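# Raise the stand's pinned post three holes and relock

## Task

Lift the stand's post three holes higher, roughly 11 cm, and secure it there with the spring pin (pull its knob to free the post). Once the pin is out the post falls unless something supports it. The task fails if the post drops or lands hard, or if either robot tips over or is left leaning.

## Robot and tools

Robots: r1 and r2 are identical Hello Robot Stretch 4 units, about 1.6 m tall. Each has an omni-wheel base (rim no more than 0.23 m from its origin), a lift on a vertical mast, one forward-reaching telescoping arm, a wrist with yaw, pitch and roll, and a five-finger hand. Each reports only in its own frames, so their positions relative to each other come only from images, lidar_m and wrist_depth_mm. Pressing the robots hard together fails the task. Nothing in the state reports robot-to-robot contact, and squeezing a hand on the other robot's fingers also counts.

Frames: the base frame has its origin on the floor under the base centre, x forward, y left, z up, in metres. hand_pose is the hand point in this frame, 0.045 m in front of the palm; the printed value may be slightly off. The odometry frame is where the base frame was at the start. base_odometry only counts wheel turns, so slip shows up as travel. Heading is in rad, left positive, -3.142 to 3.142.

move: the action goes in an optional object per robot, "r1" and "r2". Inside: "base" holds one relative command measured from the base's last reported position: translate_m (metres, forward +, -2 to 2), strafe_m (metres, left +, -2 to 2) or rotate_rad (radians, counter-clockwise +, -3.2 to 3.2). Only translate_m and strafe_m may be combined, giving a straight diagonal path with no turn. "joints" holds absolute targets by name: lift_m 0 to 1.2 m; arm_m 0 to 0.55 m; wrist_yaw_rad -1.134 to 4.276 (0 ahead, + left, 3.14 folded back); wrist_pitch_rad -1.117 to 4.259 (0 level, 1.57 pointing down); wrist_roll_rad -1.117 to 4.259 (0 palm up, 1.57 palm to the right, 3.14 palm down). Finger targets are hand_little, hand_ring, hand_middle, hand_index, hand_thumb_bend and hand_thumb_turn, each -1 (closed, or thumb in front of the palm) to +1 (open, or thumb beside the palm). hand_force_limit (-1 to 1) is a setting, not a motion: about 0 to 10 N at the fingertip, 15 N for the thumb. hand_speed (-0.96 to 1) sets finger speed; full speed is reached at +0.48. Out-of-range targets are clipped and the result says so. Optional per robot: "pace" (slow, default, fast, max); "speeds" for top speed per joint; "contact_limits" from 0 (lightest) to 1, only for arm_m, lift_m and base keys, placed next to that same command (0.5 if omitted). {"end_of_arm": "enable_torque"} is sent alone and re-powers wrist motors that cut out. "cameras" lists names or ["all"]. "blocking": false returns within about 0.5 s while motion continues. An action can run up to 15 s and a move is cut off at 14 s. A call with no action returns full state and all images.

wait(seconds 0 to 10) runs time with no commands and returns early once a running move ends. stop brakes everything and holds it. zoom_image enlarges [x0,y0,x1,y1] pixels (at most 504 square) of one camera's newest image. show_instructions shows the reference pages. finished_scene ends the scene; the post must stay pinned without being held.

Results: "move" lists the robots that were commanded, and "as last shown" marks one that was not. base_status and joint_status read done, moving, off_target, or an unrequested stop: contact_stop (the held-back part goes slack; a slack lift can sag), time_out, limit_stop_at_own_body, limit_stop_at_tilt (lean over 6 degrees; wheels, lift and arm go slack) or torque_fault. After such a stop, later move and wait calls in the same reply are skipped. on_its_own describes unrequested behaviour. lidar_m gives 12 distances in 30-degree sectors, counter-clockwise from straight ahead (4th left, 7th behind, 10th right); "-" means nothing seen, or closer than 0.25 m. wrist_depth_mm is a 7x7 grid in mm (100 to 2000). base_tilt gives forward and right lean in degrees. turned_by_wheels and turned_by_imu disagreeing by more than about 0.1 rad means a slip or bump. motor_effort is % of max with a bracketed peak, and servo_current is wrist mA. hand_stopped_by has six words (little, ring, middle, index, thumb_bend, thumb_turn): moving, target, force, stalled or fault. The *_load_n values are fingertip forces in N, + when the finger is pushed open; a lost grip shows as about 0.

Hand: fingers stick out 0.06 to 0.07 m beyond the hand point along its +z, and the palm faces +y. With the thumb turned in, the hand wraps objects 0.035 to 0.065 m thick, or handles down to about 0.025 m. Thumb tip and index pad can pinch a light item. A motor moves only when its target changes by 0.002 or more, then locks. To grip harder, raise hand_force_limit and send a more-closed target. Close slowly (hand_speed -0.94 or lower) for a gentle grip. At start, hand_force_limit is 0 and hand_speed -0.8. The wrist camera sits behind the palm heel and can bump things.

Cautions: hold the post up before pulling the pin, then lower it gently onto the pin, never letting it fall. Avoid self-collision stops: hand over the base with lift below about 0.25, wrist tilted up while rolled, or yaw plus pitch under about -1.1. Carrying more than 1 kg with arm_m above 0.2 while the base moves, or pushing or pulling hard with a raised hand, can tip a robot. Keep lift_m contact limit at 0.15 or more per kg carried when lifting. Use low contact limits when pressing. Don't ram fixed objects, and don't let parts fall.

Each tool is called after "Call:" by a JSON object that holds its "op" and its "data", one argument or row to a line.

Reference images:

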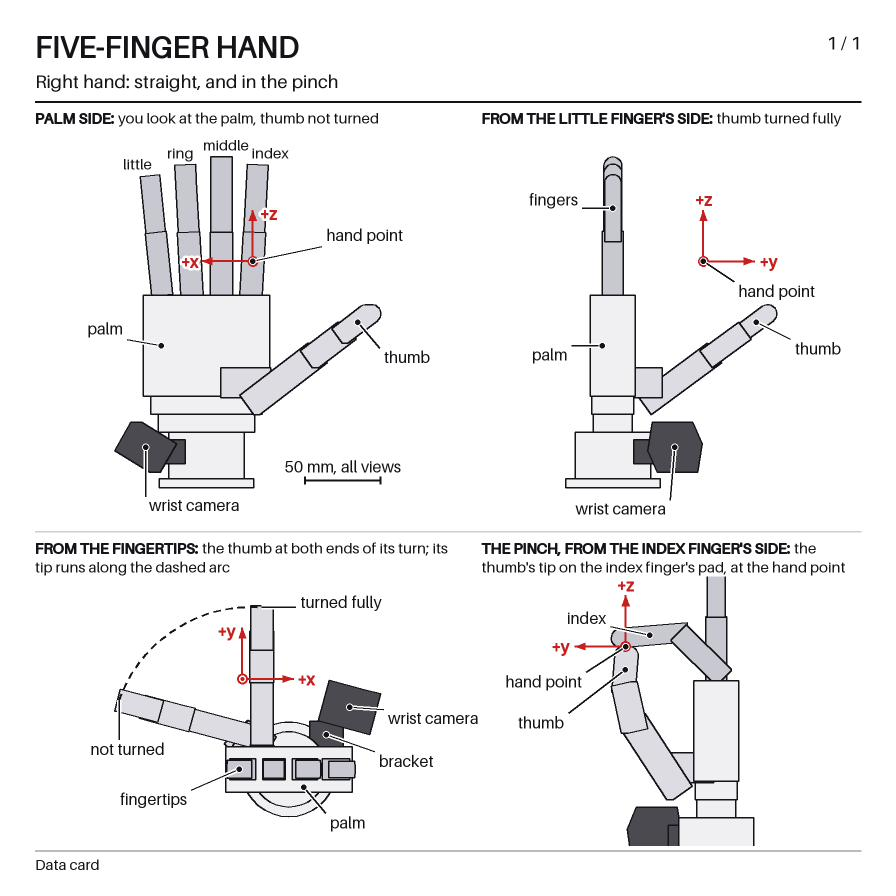

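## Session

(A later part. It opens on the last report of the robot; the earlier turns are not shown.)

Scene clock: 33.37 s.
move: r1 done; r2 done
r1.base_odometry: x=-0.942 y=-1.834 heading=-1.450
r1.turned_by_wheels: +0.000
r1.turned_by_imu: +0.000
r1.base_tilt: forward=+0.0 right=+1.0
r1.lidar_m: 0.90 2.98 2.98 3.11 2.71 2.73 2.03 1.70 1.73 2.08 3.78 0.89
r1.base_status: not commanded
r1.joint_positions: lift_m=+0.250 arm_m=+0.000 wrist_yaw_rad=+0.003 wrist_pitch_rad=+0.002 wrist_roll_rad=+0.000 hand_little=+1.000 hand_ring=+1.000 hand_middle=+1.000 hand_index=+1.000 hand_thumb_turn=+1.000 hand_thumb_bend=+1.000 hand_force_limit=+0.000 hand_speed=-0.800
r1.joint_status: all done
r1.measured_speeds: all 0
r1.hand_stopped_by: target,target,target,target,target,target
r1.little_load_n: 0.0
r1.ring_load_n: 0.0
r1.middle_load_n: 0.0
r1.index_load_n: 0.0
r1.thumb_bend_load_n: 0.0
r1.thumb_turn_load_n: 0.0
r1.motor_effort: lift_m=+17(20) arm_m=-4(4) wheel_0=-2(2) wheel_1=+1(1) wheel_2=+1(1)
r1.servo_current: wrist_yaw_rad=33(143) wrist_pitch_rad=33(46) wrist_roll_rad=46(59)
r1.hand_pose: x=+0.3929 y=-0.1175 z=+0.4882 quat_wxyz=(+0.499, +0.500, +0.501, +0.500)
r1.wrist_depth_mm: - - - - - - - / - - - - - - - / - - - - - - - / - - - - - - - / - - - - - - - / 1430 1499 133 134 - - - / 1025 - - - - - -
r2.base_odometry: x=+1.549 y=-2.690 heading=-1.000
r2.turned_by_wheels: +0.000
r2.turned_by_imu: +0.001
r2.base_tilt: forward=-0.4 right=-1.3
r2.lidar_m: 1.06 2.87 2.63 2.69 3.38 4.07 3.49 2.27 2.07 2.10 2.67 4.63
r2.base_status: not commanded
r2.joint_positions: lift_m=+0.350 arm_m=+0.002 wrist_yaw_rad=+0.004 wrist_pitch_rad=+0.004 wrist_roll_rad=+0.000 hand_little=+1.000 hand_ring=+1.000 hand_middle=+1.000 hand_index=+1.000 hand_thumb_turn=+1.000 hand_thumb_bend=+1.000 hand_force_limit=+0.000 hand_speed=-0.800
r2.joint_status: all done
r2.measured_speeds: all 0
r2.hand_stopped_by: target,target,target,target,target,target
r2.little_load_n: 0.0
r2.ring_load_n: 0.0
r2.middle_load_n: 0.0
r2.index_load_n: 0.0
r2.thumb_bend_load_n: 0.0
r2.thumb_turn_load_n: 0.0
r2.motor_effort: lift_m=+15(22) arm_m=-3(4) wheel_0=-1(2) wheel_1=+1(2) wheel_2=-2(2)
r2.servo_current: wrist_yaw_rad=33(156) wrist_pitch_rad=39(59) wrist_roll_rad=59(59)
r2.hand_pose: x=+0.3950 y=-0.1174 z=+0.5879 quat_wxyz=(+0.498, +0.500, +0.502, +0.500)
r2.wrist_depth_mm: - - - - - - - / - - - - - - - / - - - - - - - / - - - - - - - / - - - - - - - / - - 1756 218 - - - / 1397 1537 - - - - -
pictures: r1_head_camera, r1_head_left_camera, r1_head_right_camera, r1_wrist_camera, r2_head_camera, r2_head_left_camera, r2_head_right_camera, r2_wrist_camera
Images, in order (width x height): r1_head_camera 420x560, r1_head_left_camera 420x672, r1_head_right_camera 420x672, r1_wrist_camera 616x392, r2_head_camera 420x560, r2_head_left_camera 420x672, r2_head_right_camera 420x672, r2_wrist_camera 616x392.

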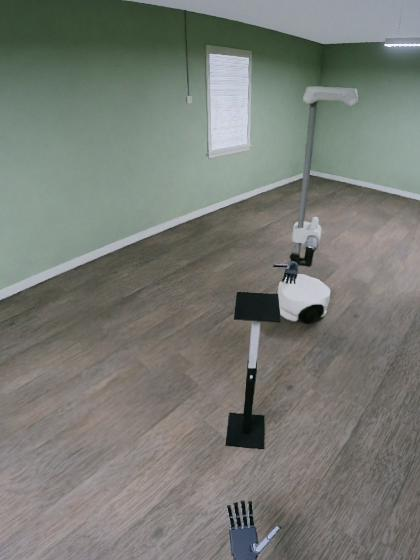

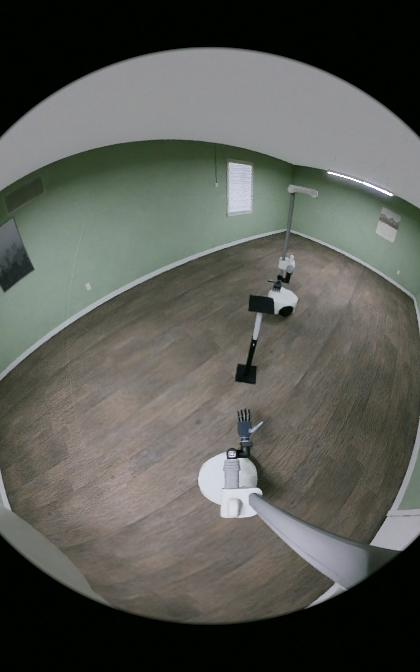

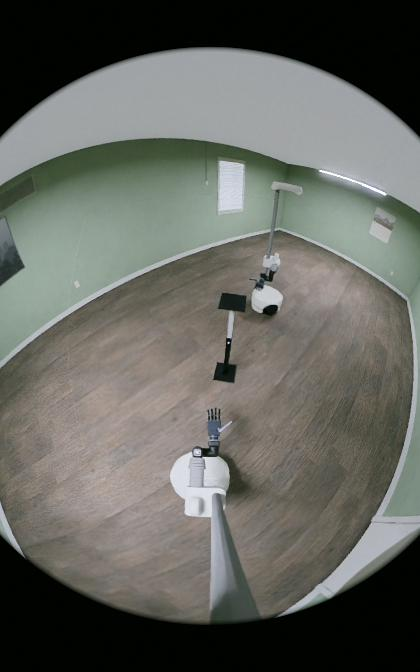

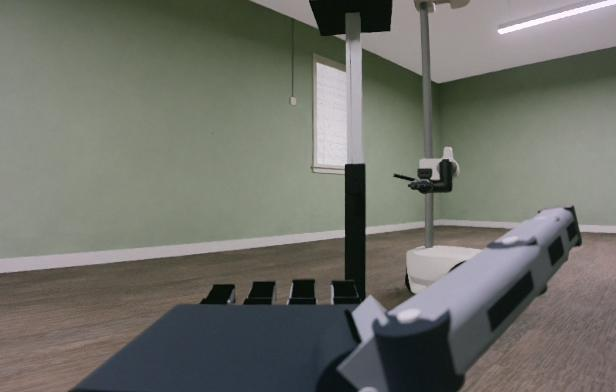

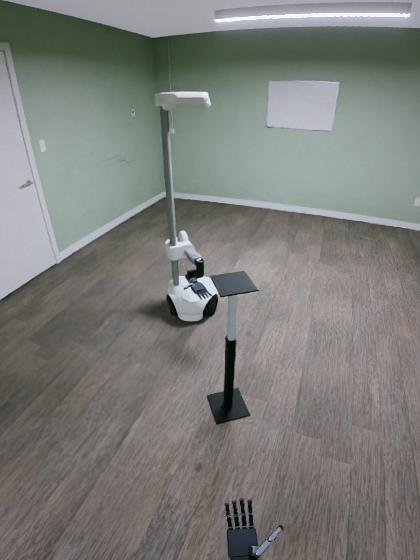

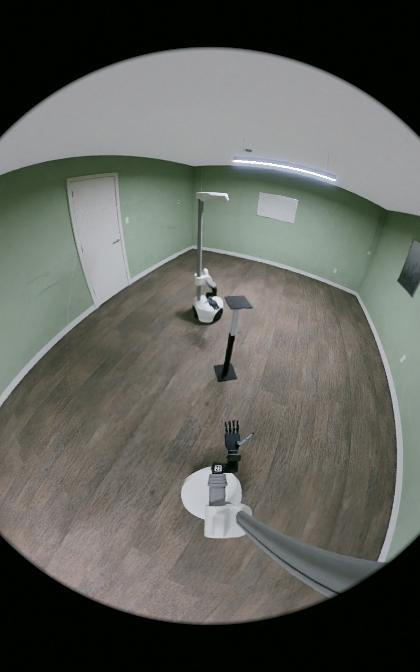

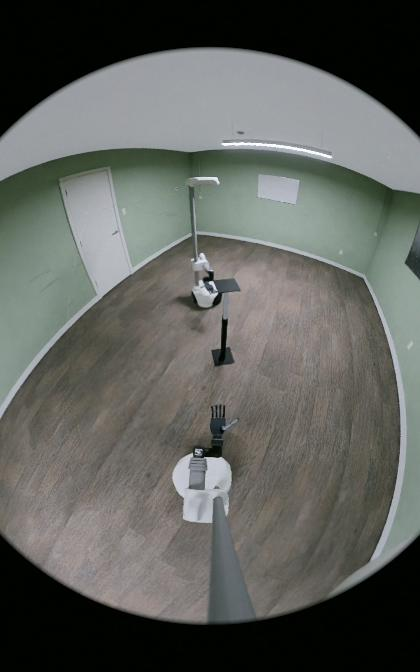

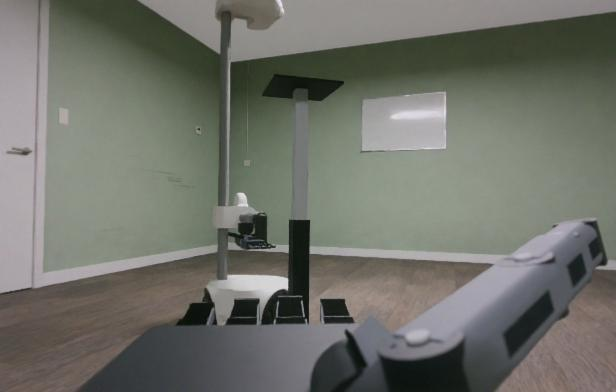

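Call:
{"op": "move", "data": {
  "r1": {"joints": {"lift_m": 0.42, "arm_m": 0.2, "wrist_pitch_rad": 0.4}},
  "cameras": ["r1_wrist_camera", "r1_head_camera"]
}}

Call:
{"op": "zoom_image", "data": {
  "camera": "r1_wrist_camera",
  "region": [290, 100, 490, 300]
}}

Scene clock: 38.13 s.
move: r1 done
r1.base_odometry: x=-0.942 y=-1.834 heading=-1.450
r1.turned_by_wheels: +0.000
r1.turned_by_imu: -0.001
r1.base_tilt: forward=+0.0 right=+1.1
r1.lidar_m: 0.88 2.97 2.98 3.08 2.73 2.72 2.02 1.71 1.74 2.10 3.78 0.92
r1.base_status: not commanded
r1.joint_positions: lift_m=+0.420 arm_m=+0.200 wrist_yaw_rad=+0.003 wrist_pitch_rad=+0.399 wrist_roll_rad=+0.000 hand_little=+1.000 hand_ring=+1.000 hand_middle=+1.000 hand_index=+1.000 hand_thumb_turn=+1.000 hand_thumb_bend=+1.000 hand_force_limit=+0.000 hand_speed=-0.800
r1.joint_status: all done
r1.measured_speeds: all 0
r1.hand_stopped_by: target,target,target,target,target,target
r1.little_load_n: -0.5
r1.ring_load_n: 0.0
r1.middle_load_n: 0.0
r1.index_load_n: 0.0
r1.thumb_bend_load_n: 0.0
r1.thumb_turn_load_n: 0.0
r1.motor_effort: lift_m=+22(29) arm_m=+6(9) wheel_0=-1(2) wheel_1=+1(1) wheel_2=+0(1)
r1.servo_current: wrist_yaw_rad=39(46) wrist_pitch_rad=39(78) wrist_roll_rad=39(59)
r1.hand_pose: x=+0.5985 y=-0.1175 z=+0.5674 quat_wxyz=(+0.390, +0.588, +0.590, +0.392)
r1.wrist_depth_mm: - - - - - - - / - - - - - - - / - - - - - - - / 1576 1618 1576 1618 1397 1430 1708 / 1160 1160 1160 1182 1098 1229 - / 891 904 133 134 - - - / 750 - - - - - -
r2: as last shown
r2.turned_by_imu: +0.002
r2.little_load_n: -0.5
r2.motor_effort: lift_m=+15(16) arm_m=-3(4) wheel_0=-2(2) wheel_1=+1(2) wheel_2=-2(2)
r2.servo_current: wrist_yaw_rad=39(46) wrist_pitch_rad=39(65) wrist_roll_rad=52(59)
pictures: r1_head_camera, r1_wrist_camera
Images, in order (width x height): r1_head_camera 420x560, r1_wrist_camera 616x392.

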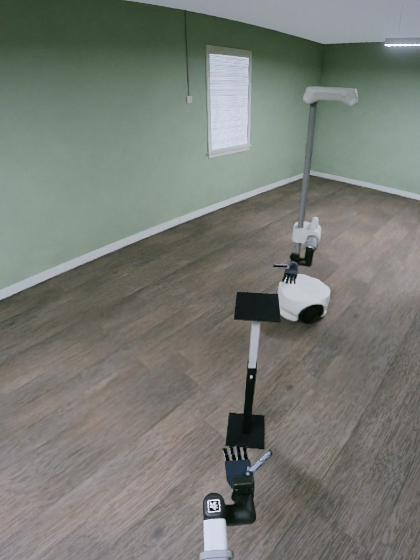

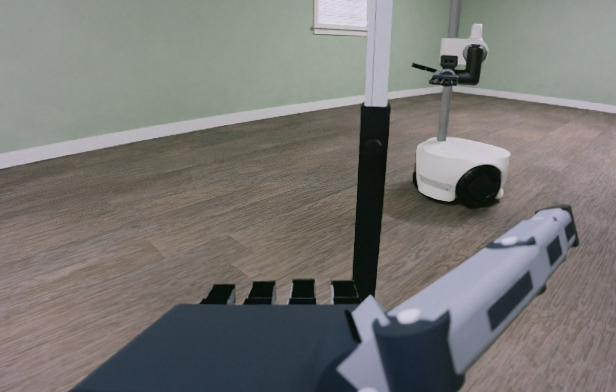

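Scaled by 2.520.

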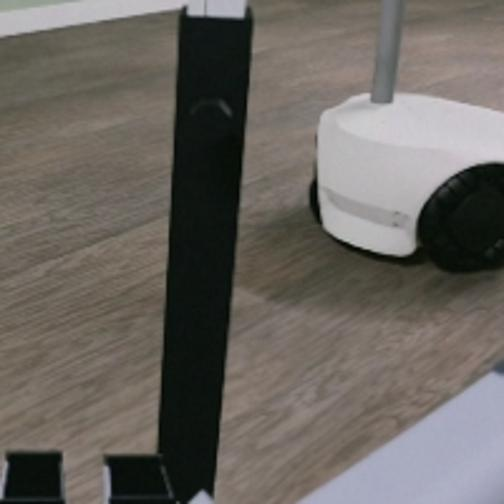

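Call:
{"op": "move", "data": {
  "r1": {"joints": {"lift_m": 0.572, "wrist_pitch_rad": 0.87}},
  "cameras": []
}}

Call:
{"op": "move", "data": {
  "r1": {"joints": {"arm_m": 0.45}},
  "cameras": ["r1_wrist_camera", "r1_head_camera", "r2_head_camera"]
}}

Call:
{"op": "zoom_image", "data": {
  "camera": "r1_wrist_camera",
  "region": [290, 60, 490, 260]
}}

Scene clock: 43.17 s.
move: r1 done
r1.base_odometry: x=-0.942 y=-1.834 heading=-1.450
r1.turned_by_wheels: +0.000
r1.turned_by_imu: -0.001
r1.base_tilt: forward=+0.0 right=+1.0
r1.lidar_m: 0.90 2.97 3.00 3.09 2.71 2.71 2.02 1.73 1.74 2.09 3.77 0.90
r1.base_status: not commanded
r1.joint_positions: lift_m=+0.572 arm_m=+0.200 wrist_yaw_rad=+0.003 wrist_pitch_rad=+0.868 wrist_roll_rad=+0.000 hand_little=+1.000 hand_ring=+1.000 hand_middle=+1.000 hand_index=+1.000 hand_thumb_turn=+1.000 hand_thumb_bend=+1.000 hand_force_limit=+0.000 hand_speed=-0.800
r1.joint_status: all done
r1.measured_speeds: all 0
r1.hand_stopped_by: target,target,target,target,target,target
r1.little_load_n: 0.0
r1.ring_load_n: 0.0
r1.middle_load_n: 0.0
r1.index_load_n: 0.0
r1.thumb_bend_load_n: 0.0
r1.thumb_turn_load_n: 0.0
r1.motor_effort: lift_m=+22(28) arm_m=+6(6) wheel_0=-2(2) wheel_1=+1(1) wheel_2=+0(1)
r1.servo_current: wrist_yaw_rad=33(39) wrist_pitch_rad=33(85) wrist_roll_rad=46(59)
r1.hand_pose: x=+0.5601 y=-0.1176 z=+0.6199 quat_wxyz=(+0.243, +0.663, +0.665, +0.244)
r1.wrist_depth_mm: 1618 1618 1618 1618 1464 1336 1618 / 1366 1308 1308 1308 1255 1308 1366 / 1118 1118 1098 1118 1078 1118 1118 / 960 960 960 931 946 946 1008 / 842 842 842 842 854 866 - / 759 768 133 134 - - - / 699 - - - - - -
r2: as last shown
r2.little_load_n: 0.0

Scene clock: 45.03 s.
move: r1 done
r1.base_odometry: x=-0.942 y=-1.834 heading=-1.450
r1.turned_by_wheels: +0.000
r1.turned_by_imu: +0.000
r1.base_tilt: forward=+0.1 right=+1.0
r1.lidar_m: 0.89 2.98 2.97 3.09 2.72 2.71 2.03 1.71 1.74 2.10 3.79 0.90
r1.base_status: not commanded
r1.joint_positions: lift_m=+0.572 arm_m=+0.450 wrist_yaw_rad=+0.003 wrist_pitch_rad=+0.869 wrist_roll_rad=+0.000 hand_little=+1.000 hand_ring=+1.000 hand_middle=+1.000 hand_index=+1.000 hand_thumb_turn=+1.000 hand_thumb_bend=+1.000 hand_force_limit=+0.000 hand_speed=-0.800
r1.joint_status: all done
r1.measured_speeds: all 0
r1.hand_stopped_by: target,target,target,target,target,target
r1.little_load_n: 0.0
r1.ring_load_n: 0.0
r1.middle_load_n: 0.0
r1.index_load_n: 0.0
r1.thumb_bend_load_n: 0.0
r1.thumb_turn_load_n: 0.0
r1.motor_effort: lift_m=+22(22) arm_m=+6(10) wheel_0=-2(2) wheel_1=+1(1) wheel_2=+0(1)
r1.servo_current: wrist_yaw_rad=33(46) wrist_pitch_rad=39(39) wrist_roll_rad=52(52)
r1.hand_pose: x=+0.8100 y=-0.1177 z=+0.6198 quat_wxyz=(+0.243, +0.663, +0.665, +0.244)
r1.wrist_depth_mm: 1618 1661 1661 1618 1576 1118 1499 / 1366 1336 1308 1308 1205 1205 1308 / 1118 1118 1098 1118 332 1118 1098 / 960 960 960 960 394 976 976 / 842 842 842 854 809 866 - / 750 750 133 134 - - - / 683 - - - - - -
r2: as last shown
r2.turned_by_imu: +0.001
pictures: r1_head_camera, r1_wrist_camera, r2_head_camera
Images, in order (width x height): r1_head_camera 420x560, r1_wrist_camera 616x392, r2_head_camera 420x560.

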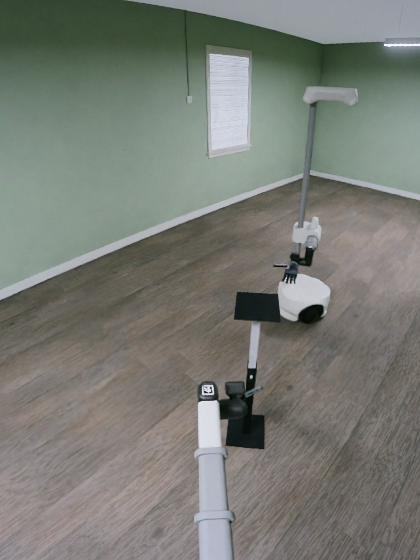

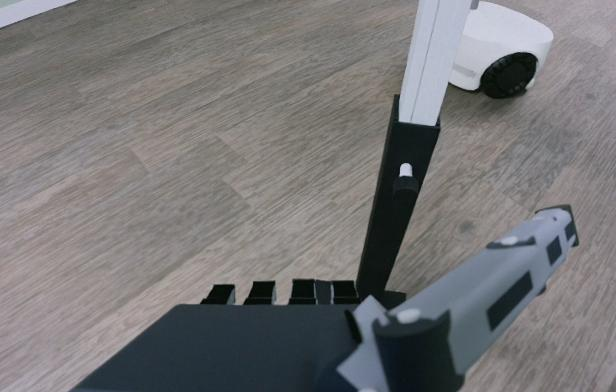

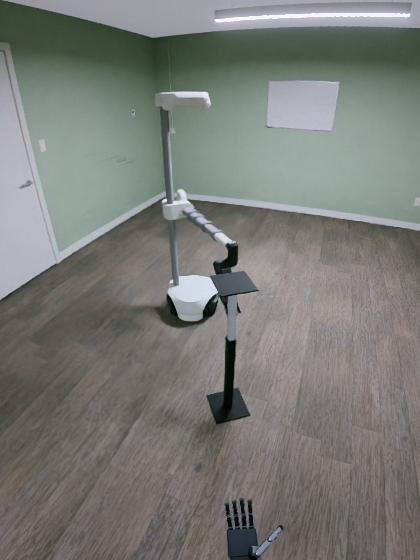

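Scaled by 2.520.

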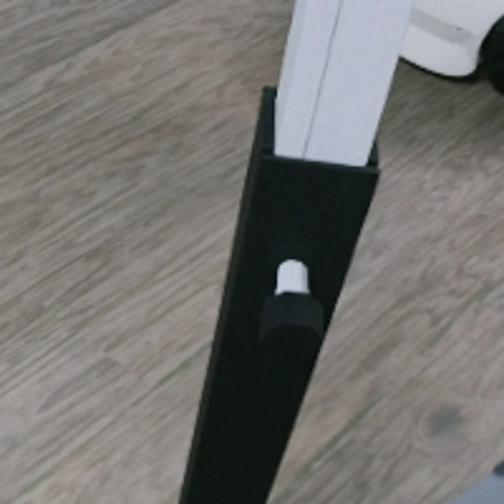

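Call:
{"op": "move", "data": {
  "r1": {"joints": {"arm_m": 0.05}},
  "r2": {"joints": {"wrist_roll_rad": 1.57, "lift_m": 0.45}},
  "cameras": []
}}

Call:
{"op": "move", "data": {
  "r1": {"joints": {"lift_m": 0.3, "wrist_yaw_rad": 1.57, "wrist_pitch_rad": 0, "wrist_roll_rad": 1.57}, "base": {"rotate_rad": -0.17}},
  "cameras": ["r1_wrist_camera", "r1_head_camera", "r2_wrist_camera", "r2_head_camera"]
}}

Scene clock: 52.97 s.
move: r1 done; r2 done
r1.base_odometry: x=-0.942 y=-1.834 heading=-1.450
r1.turned_by_wheels: +0.000
r1.turned_by_imu: +0.000
r1.base_tilt: forward=+0.0 right=+1.0
r1.lidar_m: 0.90 2.97 2.98 3.10 2.72 2.73 2.03 1.70 1.75 2.09 3.78 0.91
r1.base_status: not commanded
r1.joint_positions: lift_m=+0.572 arm_m=+0.050 wrist_yaw_rad=+0.003 wrist_pitch_rad=+0.869 wrist_roll_rad=+0.000 hand_little=+1.000 hand_ring=+1.000 hand_middle=+1.000 hand_index=+1.000 hand_thumb_turn=+1.000 hand_thumb_bend=+1.000 hand_force_limit=+0.000 hand_speed=-0.800
r1.joint_status: all done
r1.measured_speeds: all 0
r1.hand_stopped_by: target,target,target,target,target,target
r1.little_load_n: 0.0
r1.ring_load_n: 0.0
r1.middle_load_n: 0.0
r1.index_load_n: 0.0
r1.thumb_bend_load_n: 0.0
r1.thumb_turn_load_n: 0.0
r1.motor_effort: lift_m=+22(22) arm_m=-5(11) wheel_0=-1(2) wheel_1=+1(1) wheel_2=+0(1)
r1.servo_current: wrist_yaw_rad=33(46) wrist_pitch_rad=26(46) wrist_roll_rad=46(59)
r1.hand_pose: x=+0.4104 y=-0.1177 z=+0.6198 quat_wxyz=(+0.243, +0.663, +0.665, +0.244)
r1.wrist_depth_mm: 1576 1661 1661 1618 1537 1499 1618 / 1366 1308 1308 1308 1308 1336 1336 / 1118 1118 1118 1098 1118 1118 1118 / 960 976 976 946 976 976 976 / 842 831 842 854 854 878 - / 750 750 133 134 - - - / 683 - - - - - -
r2.base_odometry: x=+1.549 y=-2.690 heading=-1.000
r2.turned_by_wheels: +0.000
r2.turned_by_imu: +0.002
r2.base_tilt: forward=-0.4 right=-1.3
r2.lidar_m: 1.08 2.87 2.65 2.67 3.39 4.06 3.48 2.25 2.07 2.12 2.64 4.63
r2.base_status: not commanded
r2.joint_positions: lift_m=+0.450 arm_m=+0.002 wrist_yaw_rad=+0.004 wrist_pitch_rad=+0.004 wrist_roll_rad=+1.567 hand_little=+1.000 hand_ring=+1.000 hand_middle=+1.000 hand_index=+1.000 hand_thumb_turn=+1.000 hand_thumb_bend=+1.000 hand_force_limit=+0.000 hand_speed=-0.800
r2.joint_status: all done
r2.measured_speeds: all 0
r2.hand_stopped_by: target,target,target,target,target,target
r2.little_load_n: -0.5
r2.ring_load_n: 0.0
r2.middle_load_n: -0.5
r2.index_load_n: 0.0
r2.thumb_bend_load_n: 0.0
r2.thumb_turn_load_n: 0.5
r2.motor_effort: lift_m=+22(26) arm_m=-3(4) wheel_0=-2(2) wheel_1=+1(2) wheel_2=-2(2)
r2.servo_current: wrist_yaw_rad=39(52) wrist_pitch_rad=52(59) wrist_roll_rad=59(143)
r2.hand_pose: x=+0.3948 y=-0.1469 z=+0.5965 quat_wxyz=(+0.000, +0.708, +0.003, +0.706)
r2.wrist_depth_mm: - - - - - 1281 891 / - - - - - 1255 854 / - - - - - 1229 891 / - - - - - 1229 854 / - - - - 1756 1308 - / - - 1863 1983 1808 - - / - - - - - - -

Scene clock: 55.17 s.
move: r1 done
r1.base_odometry: x=-0.942 y=-1.834 heading=-1.620
r1.turned_by_wheels: -0.170
r1.turned_by_imu: -0.168
r1.base_tilt: forward=+0.1 right=+1.0
r1.lidar_m: 0.89 3.02 2.96 3.25 2.76 2.72 2.24 1.75 1.71 1.90 2.93 1.97
r1.base_status: done
r1.joint_positions: lift_m=+0.300 arm_m=+0.050 wrist_yaw_rad=+1.567 wrist_pitch_rad=+0.013 wrist_roll_rad=+1.567 hand_little=+1.000 hand_ring=+1.000 hand_middle=+1.000 hand_index=+1.000 hand_thumb_turn=+1.000 hand_thumb_bend=+1.000 hand_force_limit=+0.000 hand_speed=-0.800
r1.joint_status: all done
r1.measured_speeds: all 0
r1.hand_stopped_by: target,target,target,target,target,target
r1.little_load_n: 0.0
r1.ring_load_n: 0.0
r1.middle_load_n: 0.0
r1.index_load_n: 0.0
r1.thumb_bend_load_n: 0.0
r1.thumb_turn_load_n: 0.0
r1.motor_effort: lift_m=+17(23) arm_m=-5(6) wheel_0=+2(4) wheel_1=-1(6) wheel_2=+2(5)
r1.servo_current: wrist_yaw_rad=39(163) wrist_pitch_rad=65(234) wrist_roll_rad=52(104)
r1.hand_pose: x=+0.3697 y=+0.2204 z=+0.4448 quat_wxyz=(-0.495, +0.504, +0.503, +0.499)
r1.wrist_depth_mm: - - - - 1756 891 634 / - - - - 1808 878 634 / - - - - 1808 878 634 / - - - - 1756 878 647 / - - - - 1756 1042 - / - - 133 183 - - - / - - - - - - -
r2: as last shown
r2.turned_by_imu: +0.001
r2.little_load_n: 0.0
r2.middle_load_n: 0.0
r2.thumb_turn_load_n: 0.0
r2.motor_effort: lift_m=+22(23) arm_m=-3(4) wheel_0=-1(2) wheel_1=+2(2) wheel_2=-2(2)
r2.servo_current: wrist_yaw_rad=33(46) wrist_pitch_rad=33(72) wrist_roll_rad=52(65)
r2.wrist_depth_mm: - - - - - 1255 891 / - - - - - 1229 854 / - - - - - 1229 891 / - - - - - 1205 842 / - - - - 1808 1308 - / - - - 1921 1808 - - / - - - - - - -
pictures: r1_head_camera, r1_wrist_camera, r2_head_camera, r2_wrist_camera
Images, in order (width x height): r1_head_camera 420x560, r1_wrist_camera 616x392, r2_head_camera 420x560, r2_wrist_camera 616x392.

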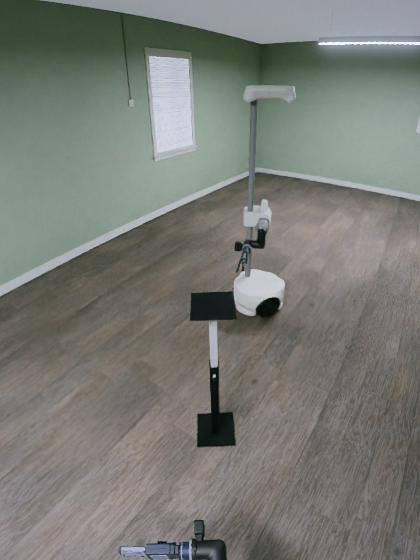

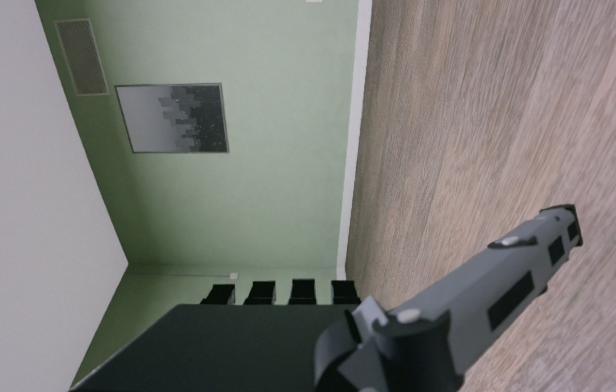

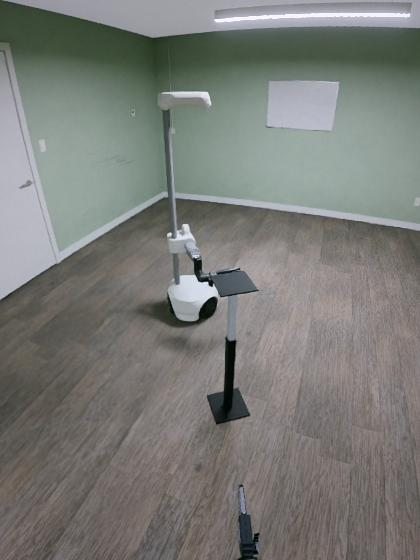

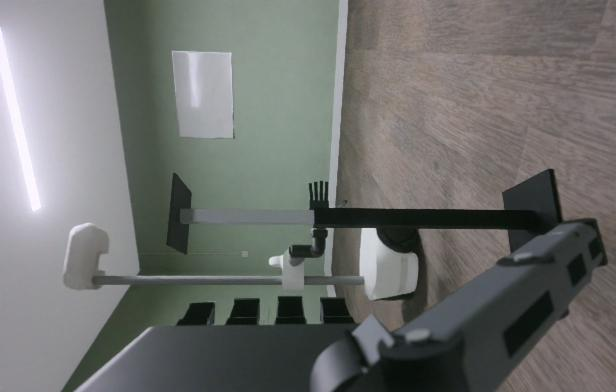

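Call:
{"op": "move", "data": {
  "r1": {"joints": {"hand_thumb_turn": -1, "hand_thumb_bend": 0.2, "hand_index": 0.2, "hand_middle": 0.2, "hand_speed": -0.3}},
  "cameras": ["r1_wrist_camera"]
}}

Scene clock: 58.17 s.
move: r1 done
r1.base_odometry: x=-0.942 y=-1.834 heading=-1.620
r1.turned_by_wheels: +0.000
r1.turned_by_imu: +0.000
r1.base_tilt: forward=+0.0 right=+1.0
r1.lidar_m: 0.89 3.01 2.97 3.24 2.74 2.72 2.26 1.76 1.73 1.89 2.90 1.99
r1.base_status: not commanded
r1.joint_positions: lift_m=+0.300 arm_m=+0.050 wrist_yaw_rad=+1.567 wrist_pitch_rad=+0.013 wrist_roll_rad=+1.568 hand_little=+1.000 hand_ring=+1.000 hand_middle=+0.200 hand_index=+0.200 hand_thumb_turn=-1.000 hand_thumb_bend=+0.200 hand_force_limit=+0.000 hand_speed=-0.300
r1.joint_status: all done
r1.measured_speeds: all 0
r1.hand_stopped_by: target,target,target,target,target,target
r1.little_load_n: 0.0
r1.ring_load_n: 0.0
r1.middle_load_n: 0.0
r1.index_load_n: 0.0
r1.thumb_bend_load_n: 0.0
r1.thumb_turn_load_n: 0.0
r1.motor_effort: lift_m=+16(17) arm_m=-5(6) wheel_0=+2(2) wheel_1=+0(1) wheel_2=+2(2)
r1.servo_current: wrist_yaw_rad=39(46) wrist_pitch_rad=65(78) wrist_roll_rad=59(59)
r1.hand_pose: x=+0.3697 y=+0.2204 z=+0.4448 quat_wxyz=(-0.495, +0.504, +0.503, +0.498)
r1.wrist_depth_mm: - - - - 1756 878 627 / - - - - 1708 878 640 / - - - - 1756 891 640 / - - - - 1229 891 640 / - - - - - 891 640 / - - 133 155 - 809 634 / - - - - - 741 615
r2: as last shown
Images, in order (width x height): r1_wrist_camera 616x392.

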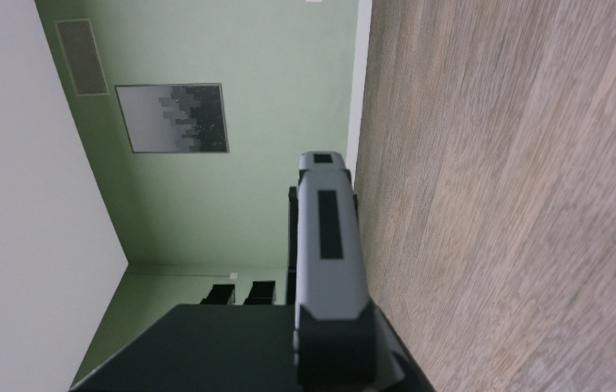

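Call:
{"op": "zoom_image", "data": {
  "camera": "r1_wrist_camera",
  "region": [240, 120, 420, 320]
}}

Scaled by 2.520.

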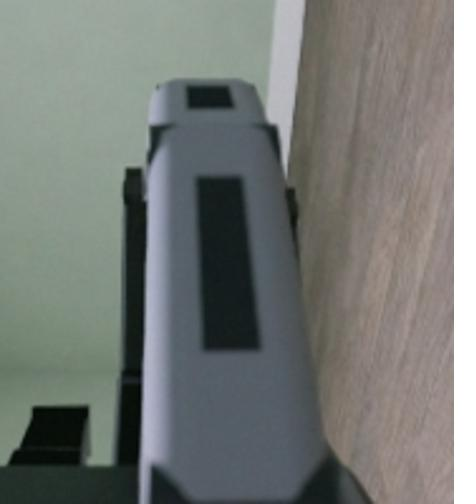

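Call:
{"op": "move", "data": {
  "r1": {"base": {"translate_m": 0.2, "strafe_m": -0.239}, "joints": {"lift_m": 0.342, "arm_m": 0.2}},
  "cameras": []
}}

Call:
{"op": "move", "data": {
  "r1": {"joints": {"arm_m": 0.35}},
  "cameras": ["r1_wrist_camera", "r1_head_camera", "r2_wrist_camera", "r2_head_camera", "r1_head_right_camera"]
}}

Call:
{"op": "zoom_image", "data": {
  "camera": "r1_head_camera",
  "region": [150, 320, 300, 500]
}}

Call:
{"op": "zoom_image", "data": {
  "camera": "r1_wrist_camera",
  "region": [150, 0, 450, 300]
}}

Scene clock: 61.90 s.
move: r1 done
r1.base_odometry: x=-1.191 y=-2.022 heading=-1.620
r1.turned_by_wheels: +0.000
r1.turned_by_imu: +0.000
r1.base_tilt: forward=+0.0 right=+1.0
r1.lidar_m: 0.69 0.71 3.04 3.31 3.05 3.02 2.14 1.71 1.66 1.83 2.79 5.71
r1.base_status: done
r1.joint_positions: lift_m=+0.342 arm_m=+0.200 wrist_yaw_rad=+1.567 wrist_pitch_rad=+0.013 wrist_roll_rad=+1.568 hand_little=+1.000 hand_ring=+1.000 hand_middle=+0.200 hand_index=+0.200 hand_thumb_turn=-1.000 hand_thumb_bend=+0.200 hand_force_limit=+0.000 hand_speed=-0.300
r1.joint_status: all done
r1.measured_speeds: all 0
r1.hand_stopped_by: target,target,target,target,target,target
r1.little_load_n: 0.0
r1.ring_load_n: 0.0
r1.middle_load_n: 0.0
r1.index_load_n: 0.0
r1.thumb_bend_load_n: 0.0
r1.thumb_turn_load_n: 0.5
r1.motor_effort: lift_m=+21(29) arm_m=+5(11) wheel_0=-1(9) wheel_1=+1(7) wheel_2=+1(7)
r1.servo_current: wrist_yaw_rad=33(46) wrist_pitch_rad=65(78) wrist_roll_rad=52(59)
r1.hand_pose: x=+0.5193 y=+0.2205 z=+0.4866 quat_wxyz=(-0.495, +0.503, +0.503, +0.498)
r1.wrist_depth_mm: - - - - 1863 960 683 / - - - - 1983 960 699 / - - - - 1983 976 707 / - - - - 1336 976 699 / - - - - - 960 691 / - - 133 154 - 891 691 / - - - - - 820 676
r2: as last shown
r2.wrist_depth_mm: - - - - - 1229 891 / - - - - - 1255 866 / - - - - - 1229 878 / - - - - - 1229 854 / - - - - - 1336 - / 1708 - - 224 1618 - - / - - - - - - -

Scene clock: 63.40 s.
move: r1 done
r1.base_odometry: x=-1.191 y=-2.022 heading=-1.620
r1.turned_by_wheels: +0.000
r1.turned_by_imu: +0.000
r1.base_tilt: forward=+0.0 right=+1.0
r1.lidar_m: 0.72 0.72 3.04 3.31 3.05 3.03 2.16 1.69 1.66 1.84 2.80 5.71
r1.base_status: not commanded
r1.joint_positions: lift_m=+0.342 arm_m=+0.350 wrist_yaw_rad=+1.567 wrist_pitch_rad=+0.013 wrist_roll_rad=+1.568 hand_little=+1.000 hand_ring=+1.000 hand_middle=+0.200 hand_index=+0.200 hand_thumb_turn=-1.000 hand_thumb_bend=+0.200 hand_force_limit=+0.000 hand_speed=-0.300
r1.joint_status: all done
r1.measured_speeds: all 0
r1.hand_stopped_by: target,target,target,target,target,target
r1.little_load_n: 0.0
r1.ring_load_n: 0.0
r1.middle_load_n: 0.0
r1.index_load_n: 0.0
r1.thumb_bend_load_n: 0.0
r1.thumb_turn_load_n: 0.0
r1.motor_effort: lift_m=+21(21) arm_m=+6(9) wheel_0=-1(1) wheel_1=+0(1) wheel_2=+1(1)
r1.servo_current: wrist_yaw_rad=33(39) wrist_pitch_rad=59(72) wrist_roll_rad=52(52)
r1.hand_pose: x=+0.6692 y=+0.2205 z=+0.4866 quat_wxyz=(-0.495, +0.503, +0.503, +0.498)
r1.wrist_depth_mm: - - - 142 1661 960 683 / - - - - 1983 960 691 / - - - - 1921 960 707 / - - - - 1366 976 699 / - - - - - 960 691 / - - 133 155 - 878 691 / - - - - - 809 676
r2: as last shown
r2.wrist_depth_mm: - - - - - 1229 878 / - - - - - 1229 854 / - - - - - 1229 878 / - - - - - 1229 842 / - - - - 1983 1255 - / 1708 - - 224 1499 - - / - - - - - - -
pictures: r1_head_camera, r1_head_right_camera, r1_wrist_camera, r2_head_camera, r2_wrist_camera
Images, in order (width x height): r1_head_camera 420x560, r1_head_right_camera 420x672, r1_wrist_camera 616x392, r2_head_camera 420x560, r2_wrist_camera 616x392.

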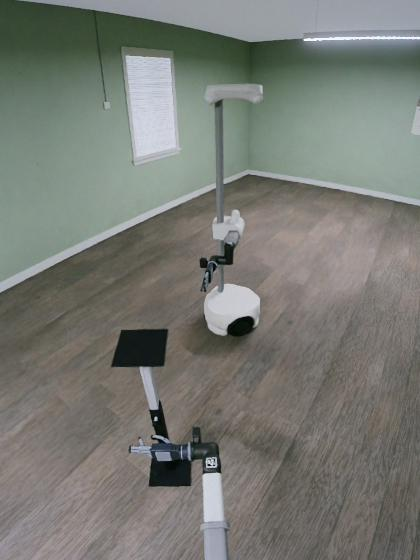

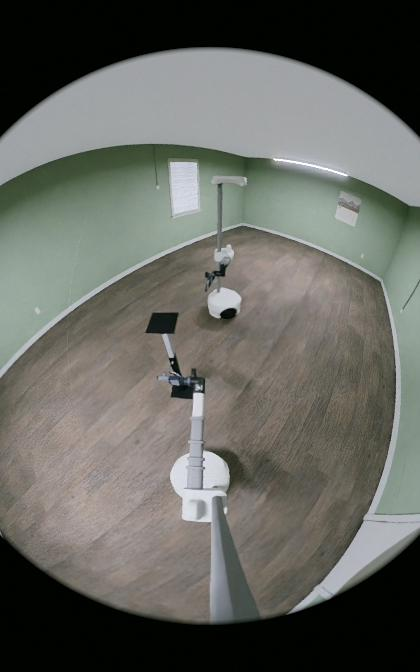

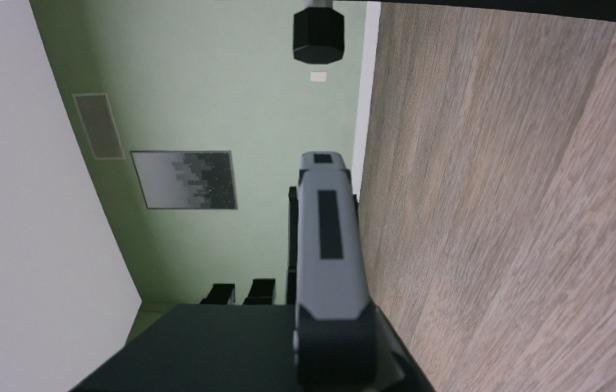

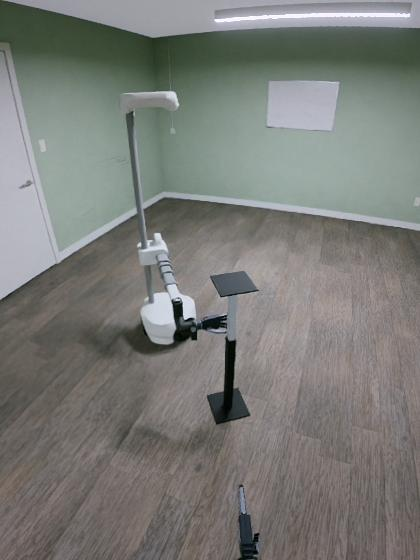

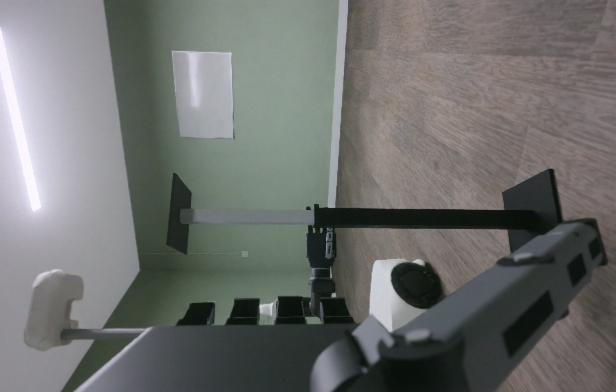

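Scaled by 2.800 from the camera's image (finer frame: 1200x1600).

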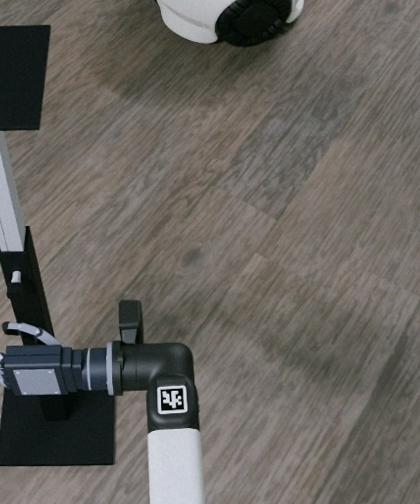

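Scaled by 1.680.

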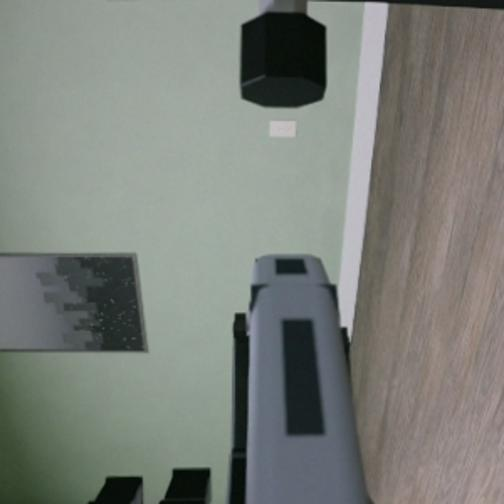

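Call:
{"op": "zoom_image", "data": {
  "camera": "r1_head_camera",
  "region": [130, 400, 200, 470]
}}

Call:
{"op": "zoom_image", "data": {
  "camera": "r2_wrist_camera",
  "region": [270, 190, 370, 280]
}}

Scaled by 7.200 from the camera's image (finer frame: 1200x1600).

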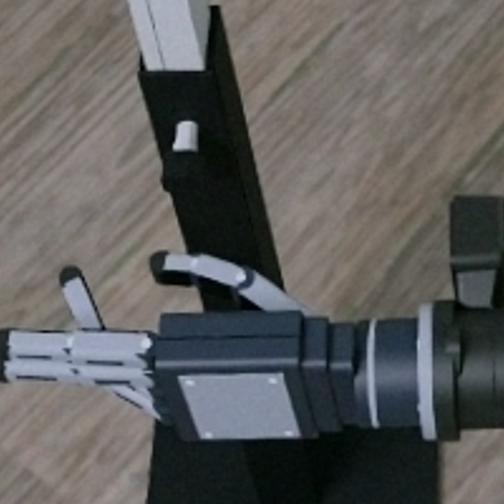

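Scaled by 5.040.

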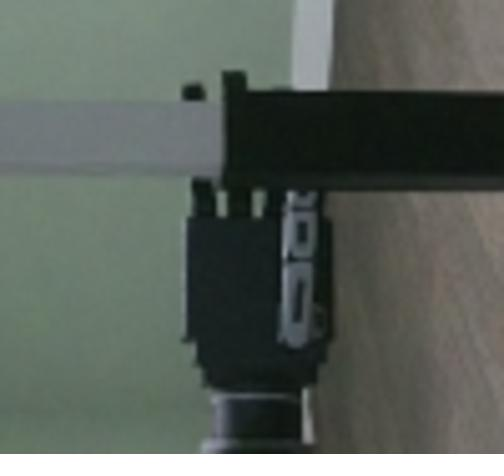

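Call:
{"op": "move", "data": {
  "r1": {"base": {"strafe_m": -0.022}, "joints": {"lift_m": 0.344, "hand_thumb_bend": 0.15, "hand_index": 0.25, "hand_middle": 0.25}, "pace": "slow"},
  "cameras": []
}}

Call:
{"op": "move", "data": {
  "r1": {"joints": {"arm_m": 0.38}, "pace": "slow"},
  "cameras": ["r1_wrist_camera", "r1_head_camera"]
}}

Call:
{"op": "zoom_image", "data": {
  "camera": "r1_head_camera",
  "region": [130, 400, 200, 470]
}}

Call:
{"op": "zoom_image", "data": {
  "camera": "r1_wrist_camera",
  "region": [220, 0, 420, 200]
}}

Scene clock: 67.77 s.
move: r1 done
r1.base_odometry: x=-1.213 y=-2.021 heading=-1.620
r1.turned_by_wheels: +0.000
r1.turned_by_imu: -0.001
r1.base_tilt: forward=+0.0 right=+0.9
r1.lidar_m: 0.73 0.71 3.05 3.33 3.06 3.02 2.14 1.66 1.64 1.81 2.78 5.68
r1.base_status: done
r1.joint_positions: lift_m=+0.344 arm_m=+0.350 wrist_yaw_rad=+1.567 wrist_pitch_rad=+0.013 wrist_roll_rad=+1.568 hand_little=+1.000 hand_ring=+1.000 hand_middle=+0.250 hand_index=+0.250 hand_thumb_turn=-1.000 hand_thumb_bend=+0.150 hand_force_limit=+0.000 hand_speed=-0.300
r1.joint_status: all done
r1.measured_speeds: all 0
r1.hand_stopped_by: target,target,target,target,target,target
r1.little_load_n: 0.0
r1.ring_load_n: 0.0
r1.middle_load_n: 0.0
r1.index_load_n: 0.0
r1.thumb_bend_load_n: 0.0
r1.thumb_turn_load_n: 0.0
r1.motor_effort: lift_m=+22(28) arm_m=+6(6) wheel_0=+0(5) wheel_1=-1(7) wheel_2=+0(1)
r1.servo_current: wrist_yaw_rad=33(39) wrist_pitch_rad=72(78) wrist_roll_rad=46(52)
r1.hand_pose: x=+0.6692 y=+0.2205 z=+0.4885 quat_wxyz=(-0.495, +0.503, +0.503, +0.498)
r1.wrist_depth_mm: - - - 182 1499 831 647 / - - - - 1921 960 699 / - - - - 1863 960 699 / - - - - 1537 960 707 / - - - - - 976 699 / - - 133 155 - 891 676 / - - - - - 809 676
r2: as last shown
r2.turned_by_imu: +0.002
r2.wrist_depth_mm: - - - - - 1255 891 / - - - - - 1255 866 / - - - - - 1205 878 / - - - - - 1229 842 / - - - - - 1308 - / 1808 - - 223 1576 - - / - 1576 - - - - -

Scene clock: 69.13 s.
move: r1 done
r1.base_odometry: x=-1.213 y=-2.021 heading=-1.620
r1.turned_by_wheels: +0.000
r1.turned_by_imu: +0.000
r1.base_tilt: forward=+0.0 right=+1.0
r1.lidar_m: 0.69 0.70 3.06 3.31 3.07 3.02 2.16 1.66 1.65 1.83 2.77 5.69
r1.base_status: not commanded
r1.joint_positions: lift_m=+0.344 arm_m=+0.380 wrist_yaw_rad=+1.567 wrist_pitch_rad=+0.013 wrist_roll_rad=+1.568 hand_little=+1.000 hand_ring=+1.000 hand_middle=+0.250 hand_index=+0.250 hand_thumb_turn=-1.000 hand_thumb_bend=+0.150 hand_force_limit=+0.000 hand_speed=-0.300
r1.joint_status: all done
r1.measured_speeds: all 0
r1.hand_stopped_by: target,target,target,target,target,target
r1.little_load_n: 0.0
r1.ring_load_n: 0.0
r1.middle_load_n: 0.0
r1.index_load_n: 0.0
r1.thumb_bend_load_n: 0.0
r1.thumb_turn_load_n: 0.0
r1.motor_effort: lift_m=+22(22) arm_m=+6(10) wheel_0=+0(0) wheel_1=-1(1) wheel_2=+0(1)
r1.servo_current: wrist_yaw_rad=33(39) wrist_pitch_rad=59(72) wrist_roll_rad=52(59)
r1.hand_pose: x=+0.6992 y=+0.2205 z=+0.4885 quat_wxyz=(-0.495, +0.503, +0.503, +0.498)
r1.wrist_depth_mm: - 152 148 148 149 149 - / - - - 183 1366 820 621 / - - - - 1661 960 699 / - - - - 1537 976 699 / - - - - - 960 691 / - - 133 156 - 891 676 / - - - - - 820 676
r2: as last shown
r2.turned_by_imu: +0.000
r2.thumb_turn_load_n: 0.5
pictures: r1_head_camera, r1_wrist_camera
Images, in order (width x height): r1_head_camera 420x560, r1_wrist_camera 616x392.

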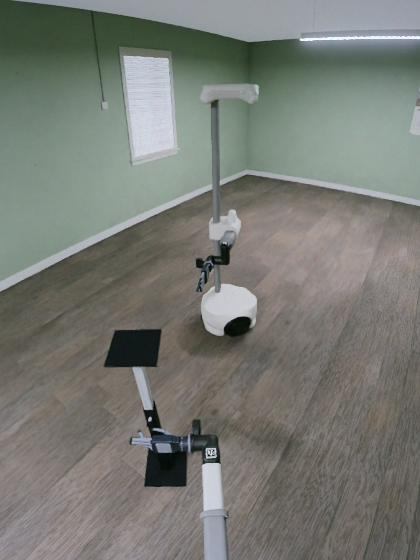

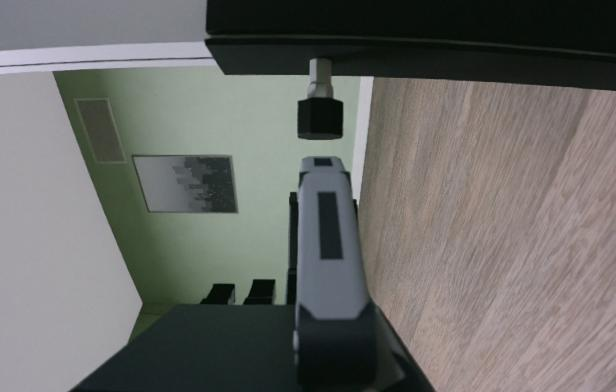

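Scaled by 7.200 from the camera's image (finer frame: 1200x1600).

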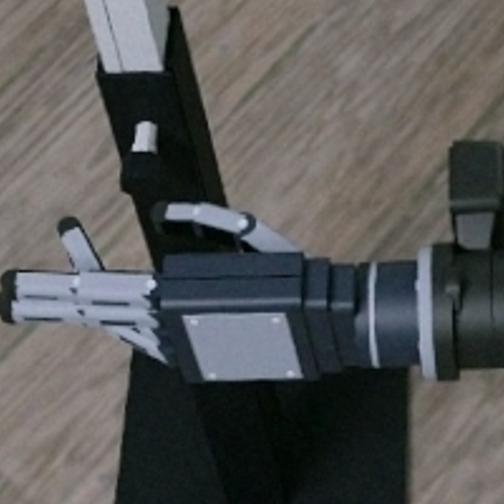

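Scaled by 2.520.

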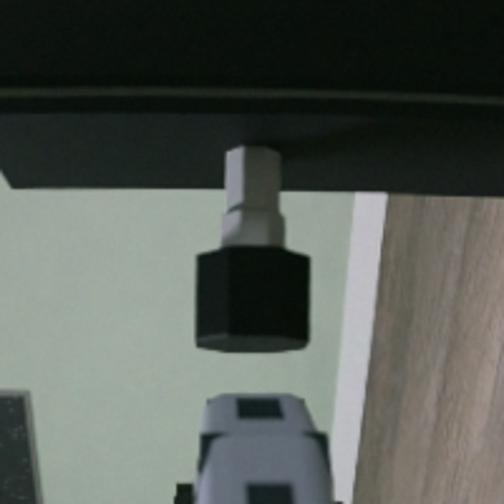

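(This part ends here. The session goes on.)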